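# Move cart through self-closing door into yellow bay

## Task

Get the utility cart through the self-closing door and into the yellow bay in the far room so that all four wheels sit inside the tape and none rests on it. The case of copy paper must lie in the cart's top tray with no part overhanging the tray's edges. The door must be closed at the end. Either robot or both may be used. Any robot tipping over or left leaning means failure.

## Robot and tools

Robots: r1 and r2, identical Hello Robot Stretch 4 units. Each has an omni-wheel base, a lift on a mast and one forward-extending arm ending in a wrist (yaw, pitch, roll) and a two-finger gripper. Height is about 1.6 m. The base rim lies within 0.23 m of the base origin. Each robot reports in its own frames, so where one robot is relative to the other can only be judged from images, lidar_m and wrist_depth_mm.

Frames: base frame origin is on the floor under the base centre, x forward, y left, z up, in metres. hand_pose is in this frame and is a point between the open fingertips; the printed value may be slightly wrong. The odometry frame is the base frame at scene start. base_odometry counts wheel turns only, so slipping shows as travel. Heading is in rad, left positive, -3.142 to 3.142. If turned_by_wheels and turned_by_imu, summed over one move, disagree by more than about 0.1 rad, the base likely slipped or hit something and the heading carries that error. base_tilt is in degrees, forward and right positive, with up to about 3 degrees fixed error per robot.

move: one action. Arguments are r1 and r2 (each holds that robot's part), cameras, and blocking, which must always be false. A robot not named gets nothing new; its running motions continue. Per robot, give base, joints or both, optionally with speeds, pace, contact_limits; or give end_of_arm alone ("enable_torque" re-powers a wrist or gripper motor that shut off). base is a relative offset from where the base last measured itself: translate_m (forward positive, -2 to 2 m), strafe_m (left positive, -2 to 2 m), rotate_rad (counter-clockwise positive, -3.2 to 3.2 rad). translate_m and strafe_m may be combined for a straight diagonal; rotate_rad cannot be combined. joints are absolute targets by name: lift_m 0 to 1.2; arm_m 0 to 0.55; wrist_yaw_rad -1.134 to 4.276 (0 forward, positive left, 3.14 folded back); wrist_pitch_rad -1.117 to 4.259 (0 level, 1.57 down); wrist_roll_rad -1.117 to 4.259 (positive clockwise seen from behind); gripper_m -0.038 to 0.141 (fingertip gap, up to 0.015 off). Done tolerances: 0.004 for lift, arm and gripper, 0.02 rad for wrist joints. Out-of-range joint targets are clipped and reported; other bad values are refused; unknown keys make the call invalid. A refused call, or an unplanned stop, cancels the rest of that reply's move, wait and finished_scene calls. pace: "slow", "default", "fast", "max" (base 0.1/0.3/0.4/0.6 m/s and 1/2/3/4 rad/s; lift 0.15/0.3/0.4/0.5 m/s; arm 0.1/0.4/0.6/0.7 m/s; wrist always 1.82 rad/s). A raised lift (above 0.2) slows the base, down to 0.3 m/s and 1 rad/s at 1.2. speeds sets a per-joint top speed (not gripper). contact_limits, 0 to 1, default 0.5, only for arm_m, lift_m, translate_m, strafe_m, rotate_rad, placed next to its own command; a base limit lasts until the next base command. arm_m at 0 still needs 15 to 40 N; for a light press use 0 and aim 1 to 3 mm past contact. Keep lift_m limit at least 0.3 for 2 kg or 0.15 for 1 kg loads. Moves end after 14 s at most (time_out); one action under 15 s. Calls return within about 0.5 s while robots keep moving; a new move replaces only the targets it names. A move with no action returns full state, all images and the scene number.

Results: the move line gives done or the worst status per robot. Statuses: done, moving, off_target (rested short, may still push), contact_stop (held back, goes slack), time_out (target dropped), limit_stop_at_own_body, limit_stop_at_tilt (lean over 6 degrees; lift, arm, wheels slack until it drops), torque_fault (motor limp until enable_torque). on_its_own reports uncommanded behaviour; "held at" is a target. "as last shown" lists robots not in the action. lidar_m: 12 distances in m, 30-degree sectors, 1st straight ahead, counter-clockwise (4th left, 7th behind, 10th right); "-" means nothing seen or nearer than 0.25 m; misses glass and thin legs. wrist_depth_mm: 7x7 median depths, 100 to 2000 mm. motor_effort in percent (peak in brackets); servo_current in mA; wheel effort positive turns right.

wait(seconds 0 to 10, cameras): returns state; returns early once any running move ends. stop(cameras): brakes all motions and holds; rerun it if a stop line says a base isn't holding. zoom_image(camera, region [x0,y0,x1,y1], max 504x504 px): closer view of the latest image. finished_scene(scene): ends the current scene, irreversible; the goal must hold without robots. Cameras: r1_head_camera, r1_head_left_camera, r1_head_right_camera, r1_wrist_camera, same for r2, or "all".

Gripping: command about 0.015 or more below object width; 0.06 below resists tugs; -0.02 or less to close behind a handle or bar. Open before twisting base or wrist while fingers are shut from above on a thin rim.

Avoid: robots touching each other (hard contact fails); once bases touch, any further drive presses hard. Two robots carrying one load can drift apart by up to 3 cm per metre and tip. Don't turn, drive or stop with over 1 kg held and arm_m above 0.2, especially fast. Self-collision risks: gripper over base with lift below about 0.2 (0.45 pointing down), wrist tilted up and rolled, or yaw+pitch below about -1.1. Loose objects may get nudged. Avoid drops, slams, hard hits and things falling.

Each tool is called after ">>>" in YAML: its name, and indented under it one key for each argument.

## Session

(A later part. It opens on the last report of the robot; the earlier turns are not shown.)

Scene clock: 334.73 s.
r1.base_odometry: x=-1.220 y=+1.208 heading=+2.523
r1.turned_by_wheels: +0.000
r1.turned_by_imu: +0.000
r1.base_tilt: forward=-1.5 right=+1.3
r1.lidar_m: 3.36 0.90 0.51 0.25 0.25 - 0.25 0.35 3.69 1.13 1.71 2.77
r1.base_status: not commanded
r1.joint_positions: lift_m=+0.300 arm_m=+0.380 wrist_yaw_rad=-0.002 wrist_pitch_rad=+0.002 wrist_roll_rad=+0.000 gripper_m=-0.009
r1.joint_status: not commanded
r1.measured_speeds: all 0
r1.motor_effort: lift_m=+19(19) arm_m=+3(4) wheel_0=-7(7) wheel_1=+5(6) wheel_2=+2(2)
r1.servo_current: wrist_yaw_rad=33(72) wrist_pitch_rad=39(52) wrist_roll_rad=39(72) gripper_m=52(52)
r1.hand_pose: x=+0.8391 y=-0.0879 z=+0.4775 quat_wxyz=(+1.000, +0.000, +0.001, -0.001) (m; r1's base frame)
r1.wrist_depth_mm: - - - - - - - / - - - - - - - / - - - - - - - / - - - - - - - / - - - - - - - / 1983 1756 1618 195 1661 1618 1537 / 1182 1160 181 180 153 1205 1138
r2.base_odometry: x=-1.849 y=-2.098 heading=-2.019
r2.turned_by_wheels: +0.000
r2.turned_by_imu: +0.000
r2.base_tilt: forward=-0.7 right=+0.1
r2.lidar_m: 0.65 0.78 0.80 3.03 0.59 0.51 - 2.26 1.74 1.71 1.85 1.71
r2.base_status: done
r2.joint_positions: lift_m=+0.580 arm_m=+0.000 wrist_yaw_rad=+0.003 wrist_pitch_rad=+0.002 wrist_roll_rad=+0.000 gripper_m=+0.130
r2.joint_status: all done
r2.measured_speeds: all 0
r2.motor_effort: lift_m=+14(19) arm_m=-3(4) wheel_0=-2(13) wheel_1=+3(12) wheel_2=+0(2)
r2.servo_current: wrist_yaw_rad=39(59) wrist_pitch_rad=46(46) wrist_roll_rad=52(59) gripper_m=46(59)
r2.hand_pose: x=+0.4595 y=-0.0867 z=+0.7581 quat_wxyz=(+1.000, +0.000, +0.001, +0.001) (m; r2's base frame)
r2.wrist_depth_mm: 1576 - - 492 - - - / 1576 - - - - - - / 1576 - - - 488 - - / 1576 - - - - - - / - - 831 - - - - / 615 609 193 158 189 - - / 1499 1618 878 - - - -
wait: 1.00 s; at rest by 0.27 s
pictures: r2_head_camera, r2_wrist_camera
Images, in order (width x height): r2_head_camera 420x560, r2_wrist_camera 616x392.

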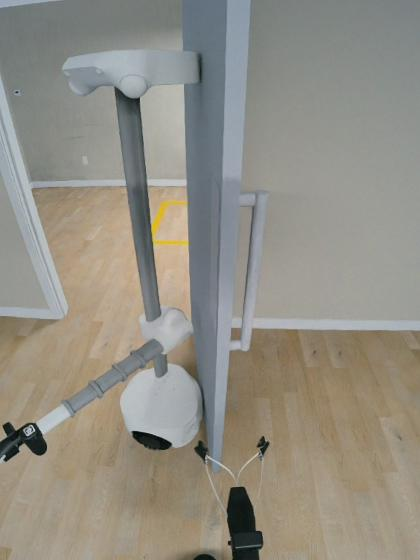

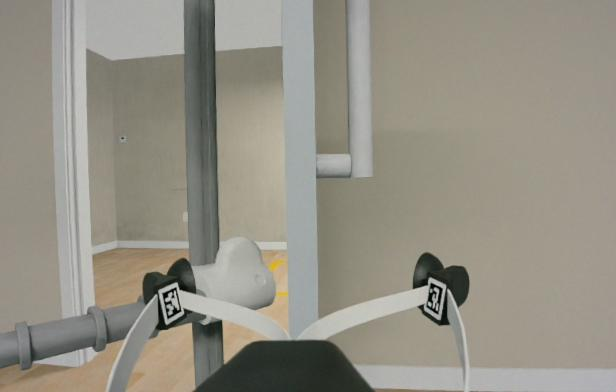

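>>> move:
  blocking: false
  r2: {"base":{"translate_m":0.22},"contact_limits":{"translate_m":0.2},"pace":"slow"}

>>> wait:
  seconds: 3.5
  cameras: ["r2_wrist_camera","r2_head_camera"]

>>> move:
  blocking: false
  r2: {"joints":{"gripper_m":-0.03}}

>>> wait:
  seconds: 2
  cameras: ["r2_wrist_camera","r2_head_camera"]

Scene clock: 340.60 s.
move: r2 moving
r1: as last shown
r1.lidar_m: 3.38 0.85 0.52 0.25 0.25 - 0.25 0.32 3.69 1.14 1.69 2.77
r1.motor_effort: lift_m=+19(19) arm_m=+3(4) wheel_0=-7(7) wheel_1=+5(5) wheel_2=+2(2)
r1.servo_current: wrist_yaw_rad=65(65) wrist_pitch_rad=46(52) wrist_roll_rad=52(65) gripper_m=39(59)
r1.wrist_depth_mm: - - - - - - - / - - - - - - - / - - - - - - - / - - - - - - - / - - - - - - - / 1983 1708 1618 194 1708 1618 1576 / 1182 1160 180 180 153 1182 1160
r2.base_odometry: x=-1.854 y=-2.109 heading=-2.018
r2.turned_by_wheels: +0.000
r2.turned_by_imu: +0.001
r2.base_tilt: forward=-0.6 right=+0.1
r2.lidar_m: 0.63 0.75 0.77 3.04 0.60 0.54 - 2.28 1.75 1.72 1.84 1.69
r2.base_status: translate_m moving
r2.joint_positions: lift_m=+0.580 arm_m=+0.000 wrist_yaw_rad=+0.003 wrist_pitch_rad=+0.002 wrist_roll_rad=+0.000 gripper_m=+0.130
r2.joint_status: not commanded
r2.measured_speeds: translate_m=+0.048 strafe_m=+0.000 rotate_rad=-0.002 lift_m=+0.000 arm_m=+0.000 wrist_yaw_rad=+0.000 wrist_pitch_rad=+0.000 wrist_roll_rad=+0.000
r2.motor_effort: lift_m=+14(14) arm_m=-4(4) wheel_0=+8(8) wheel_1=+5(7) wheel_2=-9(10)
r2.servo_current: wrist_yaw_rad=52(59) wrist_pitch_rad=46(46) wrist_roll_rad=46(52) gripper_m=52(59)
r2.contact_limits: translate_m 0.2
r2.hand_pose: x=+0.4595 y=-0.0867 z=+0.7581 quat_wxyz=(+1.000, +0.000, +0.001, +0.001) (m; r2's base frame)
r2.wrist_depth_mm: 1537 - - 404 466 - - / 1576 - - 407 473 - - / 1537 - - - 477 - - / 1537 - - - - - - / - - 820 - - - - / 580 615 193 158 190 - - / 569 1576 854 - - - -
pictures: none

Scene clock: 343.57 s.
earlier move: r2 done
r1.base_odometry: x=-1.220 y=+1.208 heading=+2.523
r1.turned_by_wheels: +0.000
r1.turned_by_imu: +0.000
r1.base_tilt: forward=-1.5 right=+1.3
r1.lidar_m: 3.38 0.67 0.45 0.25 0.25 - 0.25 0.36 3.67 1.13 1.71 2.76
r1.base_status: not commanded
r1.joint_positions: lift_m=+0.300 arm_m=+0.380 wrist_yaw_rad=-0.002 wrist_pitch_rad=+0.002 wrist_roll_rad=+0.000 gripper_m=-0.009
r1.joint_status: not commanded
r1.measured_speeds: all 0
r1.motor_effort: lift_m=+19(19) arm_m=+4(4) wheel_0=-7(7) wheel_1=+5(5) wheel_2=+2(2)
r1.servo_current: wrist_yaw_rad=59(72) wrist_pitch_rad=46(52) wrist_roll_rad=39(72) gripper_m=52(59)
r1.hand_pose: x=+0.8391 y=-0.0879 z=+0.4775 quat_wxyz=(+1.000, +0.000, +0.001, -0.001) (m; r1's base frame)
r1.wrist_depth_mm: - - - - - - - / - - - - - - - / - - - - - - - / - - - - - - - / - - - - - - - / - 1808 1576 195 1708 1618 1576 / 1182 1182 181 181 153 1205 1182
r2.base_odometry: x=-1.944 y=-2.296 heading=-2.018
r2.turned_by_wheels: +0.000
r2.turned_by_imu: +0.001
r2.base_tilt: forward=-0.6 right=+0.0
r2.lidar_m: 0.43 0.54 0.61 0.86 0.81 0.73 - 2.29 1.77 1.72 1.86 0.52
r2.base_status: done
r2.joint_positions: lift_m=+0.580 arm_m=+0.000 wrist_yaw_rad=+0.003 wrist_pitch_rad=+0.002 wrist_roll_rad=+0.000 gripper_m=+0.130
r2.joint_status: not commanded
r2.measured_speeds: all 0
r2.motor_effort: lift_m=+14(14) arm_m=-4(4) wheel_0=+5(10) wheel_1=+4(8) wheel_2=-5(11)
r2.servo_current: wrist_yaw_rad=39(65) wrist_pitch_rad=39(46) wrist_roll_rad=59(59) gripper_m=52(59)
r2.contact_limits: translate_m 0.2
r2.hand_pose: x=+0.4595 y=-0.0867 z=+0.7581 quat_wxyz=(+1.000, +0.000, +0.001, +0.001) (m; r2's base frame)
r2.wrist_depth_mm: - - - 202 265 - - / - - - 204 268 - - / 1397 - - 205 268 - - / 1366 - - 206 - - - / - - - 208 - - - / 1499 - 194 207 189 - - / 452 508 - - - - -
wait: 2.97 of 3.5 s (r2 has come to rest)
pictures: r2_head_camera, r2_wrist_camera
Images, in order (width x height): r2_head_camera 420x560, r2_wrist_camera 616x392.

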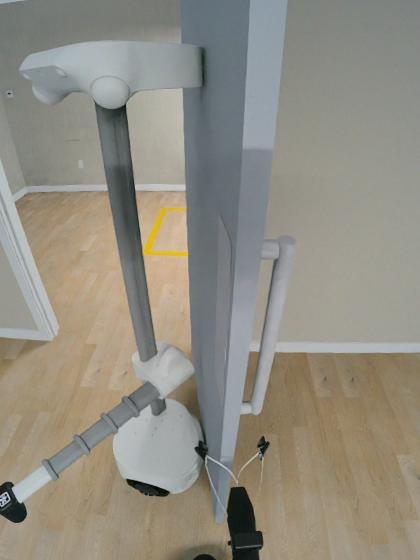

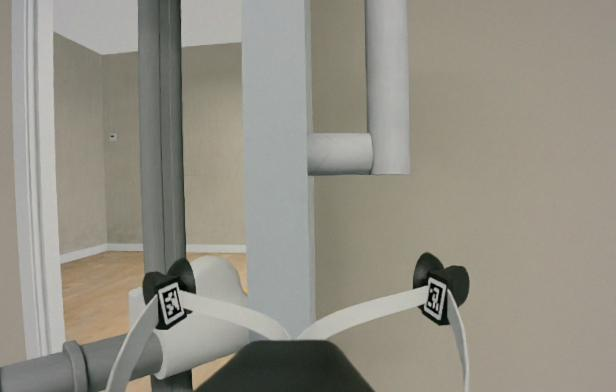

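Scene clock: 344.07 s.
move: r2 moving
r1: as last shown
r1.lidar_m: 3.38 0.67 0.45 0.25 0.25 - 0.25 0.35 3.66 1.13 1.71 2.76
r1.servo_current: wrist_yaw_rad=59(59) wrist_pitch_rad=39(46) wrist_roll_rad=46(65) gripper_m=52(52)
r1.wrist_depth_mm: - - - - - - - / - - - - - - - / - - - - - - - / - - - - - - - / - - - - - - - / 1921 1756 1618 194 1661 1618 1576 / 1160 1229 181 180 153 1182 1138
r2.base_odometry: x=-1.944 y=-2.296 heading=-2.018
r2.turned_by_wheels: +0.000
r2.turned_by_imu: +0.000
r2.base_tilt: forward=-0.7 right=+0.1
r2.lidar_m: 0.42 0.56 0.62 0.87 0.80 0.73 - 2.28 1.78 1.73 1.87 0.53
r2.base_status: not commanded
r2.joint_positions: lift_m=+0.580 arm_m=+0.000 wrist_yaw_rad=+0.003 wrist_pitch_rad=+0.002 wrist_roll_rad=+0.000 gripper_m=+0.117
r2.joint_status: gripper_m moving
r2.measured_speeds: all 0
r2.motor_effort: lift_m=+14(14) arm_m=-4(4) wheel_0=+5(6) wheel_1=+4(4) wheel_2=-5(6)
r2.servo_current: wrist_yaw_rad=46(59) wrist_pitch_rad=39(46) wrist_roll_rad=39(59) gripper_m=104(104)
r2.contact_limits: translate_m 0.2
r2.hand_pose: x=+0.4595 y=-0.0867 z=+0.7581 quat_wxyz=(+1.000, +0.000, +0.001, +0.001) (m; r2's base frame)
r2.wrist_depth_mm: - - - 202 264 - - / - - - 204 267 - - / 1397 - - 205 268 - - / 1366 - - 206 - - - / - - - 208 - - - / 1499 - 196 208 185 - - / 445 508 - - - - -
pictures: none

Scene clock: 345.93 s.
earlier move: r2 done
r1.base_odometry: x=-1.220 y=+1.208 heading=+2.523
r1.turned_by_wheels: +0.000
r1.turned_by_imu: +0.000
r1.base_tilt: forward=-1.6 right=+1.3
r1.lidar_m: 3.36 0.70 0.47 0.25 0.25 - 0.25 0.35 3.69 1.14 1.73 2.74
r1.base_status: not commanded
r1.joint_positions: lift_m=+0.300 arm_m=+0.380 wrist_yaw_rad=-0.002 wrist_pitch_rad=+0.002 wrist_roll_rad=+0.000 gripper_m=-0.009
r1.joint_status: not commanded
r1.measured_speeds: all 0
r1.motor_effort: lift_m=+19(19) arm_m=+3(4) wheel_0=-6(7) wheel_1=+5(5) wheel_2=+2(2)
r1.servo_current: wrist_yaw_rad=46(65) wrist_pitch_rad=39(52) wrist_roll_rad=52(65) gripper_m=39(59)
r1.hand_pose: x=+0.8391 y=-0.0879 z=+0.4775 quat_wxyz=(+1.000, +0.000, +0.001, -0.001) (m; r1's base frame)
r1.wrist_depth_mm: - - - - - - - / - - - - - - - / - - - - - - - / - - - - - - - / - - - - - - - / 1983 1708 1576 195 1661 1661 1537 / 1182 1182 181 181 152 1182 1138
r2.base_odometry: x=-1.944 y=-2.296 heading=-2.017
r2.turned_by_wheels: +0.001
r2.turned_by_imu: +0.002
r2.base_tilt: forward=-0.6 right=+0.0
r2.lidar_m: 0.44 0.56 0.62 0.88 0.82 0.74 - 2.30 1.79 1.71 1.87 0.52
r2.base_status: not commanded
r2.joint_positions: lift_m=+0.580 arm_m=+0.000 wrist_yaw_rad=+0.014 wrist_pitch_rad=+0.002 wrist_roll_rad=+0.000 gripper_m=-0.027
r2.joint_status: all done
r2.measured_speeds: all 0
r2.motor_effort: lift_m=+15(15) arm_m=-6(6) wheel_0=+5(6) wheel_1=+1(4) wheel_2=+13(13)
r2.servo_current: wrist_yaw_rad=78(98) wrist_pitch_rad=39(46) wrist_roll_rad=39(59) gripper_m=241(468)
r2.contact_limits: translate_m 0.2
r2.hand_pose: x=+0.4606 y=-0.0834 z=+0.7580 quat_wxyz=(+1.000, +0.000, +0.001, +0.007) (m; r2's base frame)
r2.wrist_depth_mm: - - - 197 257 - - / - - - 198 257 - - / 1464 - - 200 260 - - / 1397 - - 200 - - - / 1397 - 654 201 - - - / 1430 - 180 202 176 - - / 449 153 517 - - - -
wait: 1.87 of 2 s (r2 has come to rest)
pictures: r2_head_camera, r2_wrist_camera
Images, in order (width x height): r2_head_camera 420x560, r2_wrist_camera 616x392.

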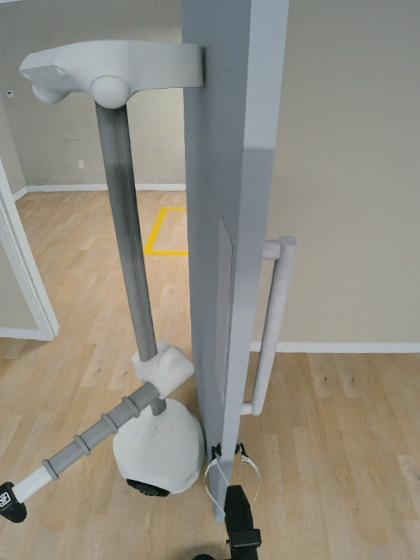

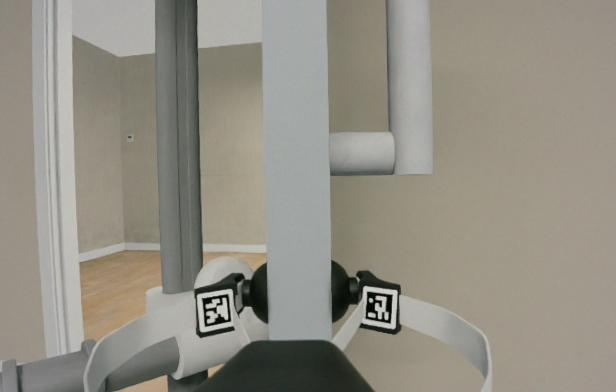

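>>> move:
  blocking: false
  r2: {"base":{"strafe_m":-0.18},"contact_limits":{"strafe_m":0.7},"pace":"slow"}

>>> wait:
  seconds: 3
  cameras: ["r2_wrist_camera","r2_head_camera","r2_head_left_camera"]

Scene clock: 352.50 s.
move: r2 moving
r1: as last shown
r1.lidar_m: 3.37 0.74 0.38 0.25 0.25 - 0.25 0.37 3.67 1.12 1.68 2.75
r1.motor_effort: lift_m=+19(19) arm_m=+3(4) wheel_0=-6(7) wheel_1=+4(5) wheel_2=+2(2)
r1.servo_current: wrist_yaw_rad=39(59) wrist_pitch_rad=46(46) wrist_roll_rad=65(65) gripper_m=52(52)
r1.wrist_depth_mm: - - - - - - - / - - - - - - - / - - - - - - - / - - - - - - - / - - - - - - - / 1921 1756 1618 194 1661 1618 1576 / 1182 1182 181 180 152 1205 1160
r2.base_odometry: x=-1.957 y=-2.290 heading=-2.015
r2.turned_by_wheels: +0.002
r2.turned_by_imu: +0.003
r2.base_tilt: forward=-0.7 right=+0.0
r2.lidar_m: 0.44 0.59 0.63 0.83 0.77 0.72 - 2.27 1.74 1.71 1.84 0.52
r2.base_status: strafe_m moving
r2.joint_positions: lift_m=+0.580 arm_m=+0.000 wrist_yaw_rad=+0.017 wrist_pitch_rad=+0.002 wrist_roll_rad=+0.000 gripper_m=-0.028
r2.joint_status: not commanded
r2.measured_speeds: translate_m=-0.001 strafe_m=-0.055 rotate_rad=+0.003 lift_m=+0.000 arm_m=+0.000 wrist_yaw_rad=+0.020 wrist_pitch_rad=+0.000 wrist_roll_rad=+0.000
r2.motor_effort: lift_m=+15(15) arm_m=-6(6) wheel_0=+18(18) wheel_1=-7(11) wheel_2=+15(15)
r2.servo_current: wrist_yaw_rad=91(98) wrist_pitch_rad=39(46) wrist_roll_rad=46(52) gripper_m=189(241)
r2.contact_limits: strafe_m 0.7
r2.hand_pose: x=+0.4609 y=-0.0824 z=+0.7580 quat_wxyz=(+1.000, +0.000, +0.001, +0.009) (m; r2's base frame)
r2.wrist_depth_mm: 1430 - - 197 258 - - / 1430 - - 198 258 - - / 1397 - - 199 260 - - / 1430 - - 200 - - - / - - 668 202 - - - / 1464 - 185 202 178 - - / 449 156 - - - - -
pictures: none

Scene clock: 354.13 s.
earlier move: r2 contact_stop
r1.base_odometry: x=-1.220 y=+1.208 heading=+2.523
r1.turned_by_wheels: +0.000
r1.turned_by_imu: +0.000
r1.base_tilt: forward=-1.6 right=+1.3
r1.lidar_m: 3.38 1.35 0.46 0.25 0.25 - 0.25 0.36 3.67 1.15 1.76 2.75
r1.base_status: not commanded
r1.joint_positions: lift_m=+0.300 arm_m=+0.380 wrist_yaw_rad=-0.002 wrist_pitch_rad=+0.002 wrist_roll_rad=+0.000 gripper_m=-0.009
r1.joint_status: not commanded
r1.measured_speeds: all 0
r1.motor_effort: lift_m=+19(19) arm_m=+3(4) wheel_0=-8(8) wheel_1=+4(5) wheel_2=+4(4)
r1.servo_current: wrist_yaw_rad=46(65) wrist_pitch_rad=46(52) wrist_roll_rad=33(78) gripper_m=46(52)
r1.hand_pose: x=+0.8391 y=-0.0879 z=+0.4775 quat_wxyz=(+1.000, +0.000, +0.001, -0.001) (m; r1's base frame)
r1.wrist_depth_mm: - - - - - - - / - - - - - - - / - - - - - - - / - - - - - - - / - - - - - - - / 1756 1756 1576 195 1661 1576 1618 / 1182 1182 181 180 153 1182 1138
r2.base_odometry: x=-2.022 y=-2.244 heading=-1.835
r2.turned_by_wheels: +0.180
r2.turned_by_imu: +0.241
r2.base_tilt: forward=-0.6 right=+0.1
r2.lidar_m: 0.41 0.62 0.71 3.12 0.78 0.89 2.99 1.84 1.62 1.62 1.60 0.47
r2.base_status: strafe_m contact_stop (by the wheels' count: -0.091 of -0.180)
r2.joint_positions: lift_m=+0.580 arm_m=+0.000 wrist_yaw_rad=+0.003 wrist_pitch_rad=+0.002 wrist_roll_rad=+0.000 gripper_m=-0.029
r2.joint_status: not commanded
r2.measured_speeds: all 0
r2.on_its_own: the wheels are slack since a contact_stop
r2.motor_effort: lift_m=+15(15) arm_m=-4(6) wheel_0=+0(35) wheel_1=+0(11) wheel_2=+0(15)
r2.servo_current: wrist_yaw_rad=52(286) wrist_pitch_rad=39(46) wrist_roll_rad=52(65) gripper_m=104(241)
r2.contact_limits: strafe_m 0.7
r2.hand_pose: x=+0.4596 y=-0.0866 z=+0.7580 quat_wxyz=(+1.000, +0.000, +0.001, +0.001) (m; r2's base frame)
r2.wrist_depth_mm: - 1576 - 184 235 - - / - - - 185 - 226 - / - - - 187 235 227 - / - - 691 187 - - - / - 1661 699 187 - - - / - 1537 184 189 178 - - / 455 150 530 - - - -
wait: 1.63 of 3 s (r2 has come to rest)
pictures: r2_head_camera, r2_head_left_camera, r2_wrist_camera
Images, in order (width x height): r2_head_camera 420x560, r2_head_left_camera 420x672, r2_wrist_camera 616x392.

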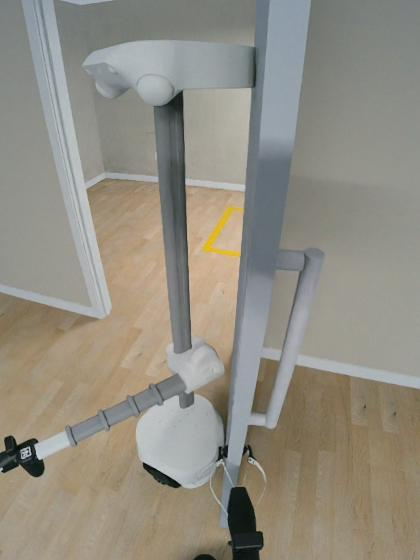

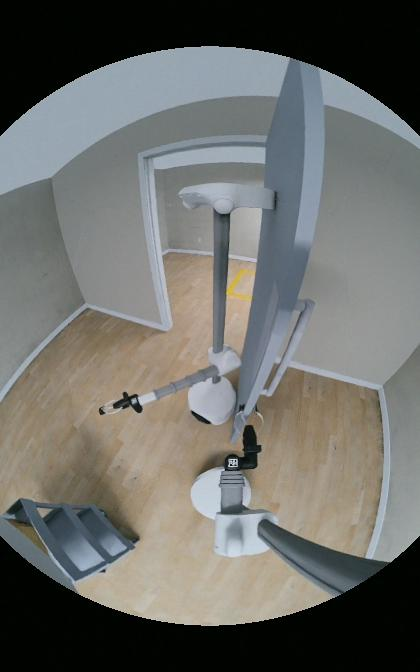

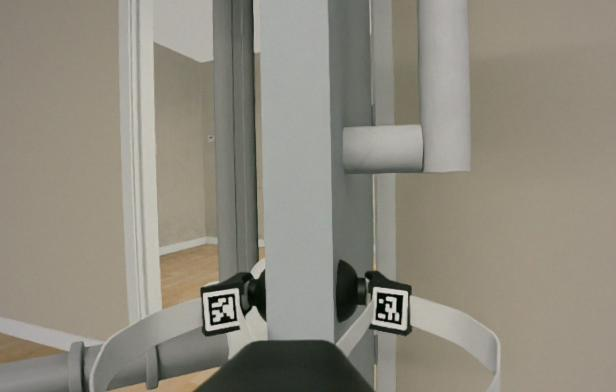

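>>> move:
  blocking: false
  r2: {"base":{"strafe_m":-0.03},"contact_limits":{"strafe_m":0.8},"pace":"slow"}

>>> wait:
  seconds: 1

>>> move:
  blocking: false
  r1: {"base":{"strafe_m":-0.1},"pace":"slow"}

>>> wait:
  seconds: 2
  cameras: ["r2_wrist_camera","r2_head_camera","r2_head_left_camera","r1_head_left_camera"]

Scene clock: 363.80 s.
move: r2 moving
r1: as last shown
r1.base_tilt: forward=-1.5 right=+1.3
r1.lidar_m: 3.36 1.34 0.45 0.25 0.25 - 0.25 0.35 3.67 1.13 1.71 2.75
r1.motor_effort: lift_m=+19(19) arm_m=+4(4) wheel_0=-7(9) wheel_1=+4(4) wheel_2=+4(4)
r1.servo_current: wrist_yaw_rad=39(52) wrist_pitch_rad=39(46) wrist_roll_rad=39(72) gripper_m=46(52)
r1.wrist_depth_mm: - - - - - - - / - - - - - - - / - - - - - - - / - - - - - - - / - - - - - - - / 1921 1756 1576 195 1661 1661 1618 / 1160 1205 181 180 153 1182 1160
r2.base_odometry: x=-2.035 y=-2.241 heading=-1.835
r2.turned_by_wheels: +0.000
r2.turned_by_imu: +0.001
r2.base_tilt: forward=-0.7 right=+0.0
r2.lidar_m: 0.41 0.63 0.71 3.13 0.78 0.89 2.97 1.84 1.63 1.64 1.58 0.49
r2.base_status: strafe_m moving
r2.joint_positions: lift_m=+0.580 arm_m=+0.000 wrist_yaw_rad=+0.004 wrist_pitch_rad=+0.002 wrist_roll_rad=+0.000 gripper_m=-0.029
r2.joint_status: not commanded
r2.measured_speeds: translate_m=+0.000 strafe_m=-0.055 rotate_rad=+0.000 lift_m=+0.000 arm_m=+0.000 wrist_yaw_rad=+0.021 wrist_pitch_rad=+0.000 wrist_roll_rad=+0.000
r2.motor_effort: lift_m=+15(15) arm_m=-4(4) wheel_0=+12(12) wheel_1=-8(10) wheel_2=-1(2)
r2.servo_current: wrist_yaw_rad=59(59) wrist_pitch_rad=46(46) wrist_roll_rad=52(52) gripper_m=111(111)
r2.contact_limits: strafe_m 0.8
r2.hand_pose: x=+0.4597 y=-0.0864 z=+0.7580 quat_wxyz=(+1.000, +0.000, +0.001, +0.002) (m; r2's base frame)
r2.wrist_depth_mm: - 1661 661 183 227 - - / - 1618 668 182 229 221 - / - 1661 676 183 232 223 - / - 1661 668 185 - - - / - 1661 - 186 - - - / - 166 183 187 178 - - / 459 154 530 - - - -
pictures: none

Scene clock: 364.60 s.
earlier move: r2 done
r1.base_odometry: x=-1.220 y=+1.208 heading=+2.523
r1.turned_by_wheels: +0.000
r1.turned_by_imu: +0.000
r1.base_tilt: forward=-1.6 right=+1.3
r1.lidar_m: 3.37 1.36 0.56 0.25 0.25 - 0.25 0.34 3.70 1.12 1.71 2.75
r1.base_status: not commanded
r1.joint_positions: lift_m=+0.300 arm_m=+0.380 wrist_yaw_rad=-0.002 wrist_pitch_rad=+0.002 wrist_roll_rad=+0.000 gripper_m=-0.009
r1.joint_status: not commanded
r1.measured_speeds: all 0
r1.motor_effort: lift_m=+19(19) arm_m=+4(4) wheel_0=-6(9) wheel_1=+3(4) wheel_2=+4(4)
r1.servo_current: wrist_yaw_rad=52(65) wrist_pitch_rad=39(52) wrist_roll_rad=26(72) gripper_m=46(52)
r1.hand_pose: x=+0.8391 y=-0.0879 z=+0.4775 quat_wxyz=(+1.000, +0.000, +0.001, -0.001) (m; r1's base frame)
r1.wrist_depth_mm: - - - - - - - / - - - - - - - / - - - - - - - / - - - - - - - / - - - - - - - / 1756 1756 1618 195 1618 1708 1576 / 1182 1205 180 181 153 1160 1160
r2.base_odometry: x=-2.050 y=-2.237 heading=-1.834
r2.turned_by_wheels: +0.001
r2.turned_by_imu: +0.002
r2.base_tilt: forward=-0.6 right=+0.0
r2.lidar_m: 0.41 0.64 0.71 3.16 0.81 0.96 2.94 1.78 1.61 1.62 1.60 0.47
r2.base_status: done
r2.joint_positions: lift_m=+0.580 arm_m=+0.000 wrist_yaw_rad=+0.015 wrist_pitch_rad=+0.002 wrist_roll_rad=+0.000 gripper_m=-0.029
r2.joint_status: not commanded
r2.measured_speeds: all 0
r2.motor_effort: lift_m=+15(15) arm_m=-4(4) wheel_0=+16(19) wheel_1=-5(10) wheel_2=+8(8)
r2.servo_current: wrist_yaw_rad=91(91) wrist_pitch_rad=46(46) wrist_roll_rad=39(59) gripper_m=104(111)
r2.contact_limits: strafe_m 0.8
r2.hand_pose: x=+0.4606 y=-0.0830 z=+0.7580 quat_wxyz=(+1.000, +0.000, +0.001, +0.008) (m; r2's base frame)
r2.wrist_depth_mm: - - - 181 220 - - / - - - 181 222 219 - / - 1576 - 182 226 220 - / - 1618 - 183 - - - / - 1576 - 185 - - - / - 163 185 185 178 - - / 492 157 535 - - - -
wait: 0.80 of 1 s (r2 has come to rest)
pictures: none

Scene clock: 365.10 s.
move: r1 moving
r1.base_odometry: x=-1.211 y=+1.220 heading=+2.523
r1.turned_by_wheels: +0.000
r1.turned_by_imu: +0.000
r1.base_tilt: forward=-1.5 right=+1.3
r1.lidar_m: 3.36 1.35 0.57 0.25 0.25 0.25 0.25 0.37 3.65 1.13 1.67 2.75
r1.base_status: strafe_m moving
r1.joint_positions: lift_m=+0.300 arm_m=+0.380 wrist_yaw_rad=-0.002 wrist_pitch_rad=+0.002 wrist_roll_rad=+0.000 gripper_m=-0.009
r1.joint_status: not commanded
r1.measured_speeds: translate_m=+0.000 strafe_m=-0.056 rotate_rad=-0.001 lift_m=+0.000 arm_m=+0.000 wrist_yaw_rad=+0.000 wrist_pitch_rad=+0.000 wrist_roll_rad=+0.000
r1.motor_effort: lift_m=+19(19) arm_m=+4(4) wheel_0=+7(7) wheel_1=-4(6) wheel_2=+1(4)
r1.servo_current: wrist_yaw_rad=46(52) wrist_pitch_rad=39(46) wrist_roll_rad=46(59) gripper_m=52(52)
r1.hand_pose: x=+0.8391 y=-0.0879 z=+0.4775 quat_wxyz=(+1.000, +0.000, +0.001, -0.001) (m; r1's base frame)
r1.wrist_depth_mm: - - - - - - - / - - - - - - - / - - - - - - - / - - - - - - - / - - - - - - - / 1708 1863 1618 195 1708 1708 1576 / 1205 1205 180 180 153 1182 1138
r2: as last shown
r2.turned_by_wheels: +0.000
r2.turned_by_imu: +0.000
r2.base_tilt: forward=-0.7 right=+0.0
r2.lidar_m: 0.42 0.61 0.74 3.18 0.85 0.96 2.91 1.82 1.61 1.62 1.58 0.49
r2.motor_effort: lift_m=+15(15) arm_m=-4(4) wheel_0=+16(16) wheel_1=-5(6) wheel_2=+8(8)
r2.servo_current: wrist_yaw_rad=85(104) wrist_pitch_rad=39(46) wrist_roll_rad=52(52) gripper_m=98(111)
r2.contact_limits: strafe_m 0.8
r2.wrist_depth_mm: - - - 181 220 - - / - - - 180 222 220 - / - 1618 - 182 226 220 - / - 1576 - 182 - - - / - 1576 - 184 - - - / - 163 185 184 177 - - / 469 157 544 - - - -
pictures: none

Scene clock: 366.77 s.
earlier move: r1 done
r1.base_odometry: x=-1.162 y=+1.289 heading=+2.523
r1.turned_by_wheels: +0.000
r1.turned_by_imu: -0.001
r1.base_tilt: forward=-1.6 right=+1.3
r1.lidar_m: 3.28 1.39 0.64 0.31 0.25 0.25 0.27 0.44 3.62 1.03 1.54 2.68
r1.base_status: done
r1.joint_positions: lift_m=+0.300 arm_m=+0.380 wrist_yaw_rad=-0.002 wrist_pitch_rad=+0.002 wrist_roll_rad=+0.000 gripper_m=-0.009
r1.joint_status: not commanded
r1.measured_speeds: all 0
r1.motor_effort: lift_m=+19(19) arm_m=+4(4) wheel_0=+4(9) wheel_1=-2(8) wheel_2=+0(4)
r1.servo_current: wrist_yaw_rad=46(65) wrist_pitch_rad=46(52) wrist_roll_rad=39(65) gripper_m=46(59)
r1.hand_pose: x=+0.8391 y=-0.0879 z=+0.4775 quat_wxyz=(+1.000, +0.000, +0.001, -0.001) (m; r1's base frame)
r1.wrist_depth_mm: - - - - - - - / - - - - - - - / - - - - - - - / - - - - - - - / - - - - - - - / 1808 1808 1618 194 1661 1661 1576 / 1229 1160 181 181 152 1205 1160
r2.base_odometry: x=-2.050 y=-2.237 heading=-1.834
r2.turned_by_wheels: +0.000
r2.turned_by_imu: +0.000
r2.base_tilt: forward=-0.6 right=+0.1
r2.lidar_m: 0.39 0.69 0.84 3.13 0.80 0.98 2.89 1.77 1.61 1.62 1.56 0.46
r2.base_status: not commanded
r2.joint_positions: lift_m=+0.580 arm_m=+0.000 wrist_yaw_rad=+0.015 wrist_pitch_rad=+0.002 wrist_roll_rad=+0.000 gripper_m=-0.029
r2.joint_status: not commanded
r2.measured_speeds: all 0
r2.motor_effort: lift_m=+15(15) arm_m=-4(5) wheel_0=+15(16) wheel_1=-5(6) wheel_2=+7(8)
r2.servo_current: wrist_yaw_rad=78(104) wrist_pitch_rad=39(46) wrist_roll_rad=46(65) gripper_m=98(111)
r2.contact_limits: strafe_m 0.8
r2.hand_pose: x=+0.4606 y=-0.0830 z=+0.7580 quat_wxyz=(+1.000, +0.000, +0.001, +0.008) (m; r2's base frame)
r2.wrist_depth_mm: - - 741 181 220 - - / - 1661 750 180 222 220 - / - 1576 759 182 226 220 - / - 1618 759 183 - - - / - 1576 759 184 - - - / - 163 185 185 178 - - / 535 157 1499 - - - -
wait: 1.67 of 2 s (r1 has come to rest)
pictures: r1_head_left_camera, r2_head_camera, r2_head_left_camera, r2_wrist_camera
Images, in order (width x height): r1_head_left_camera 420x672, r2_head_camera 420x560, r2_head_left_camera 420x672, r2_wrist_camera 616x392.

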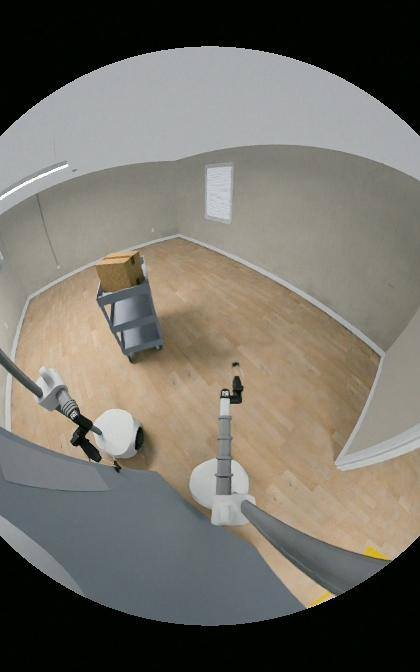

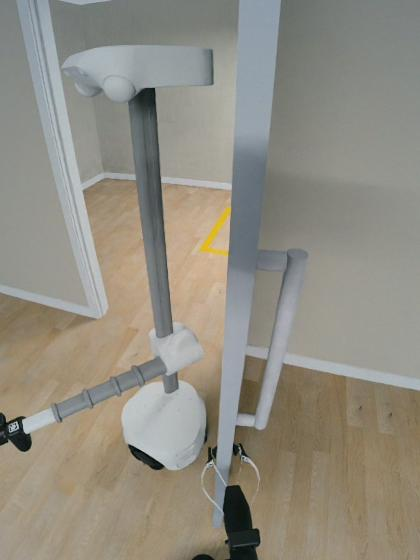

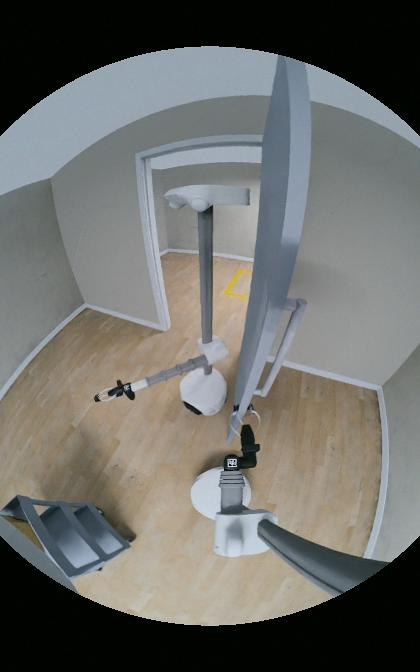

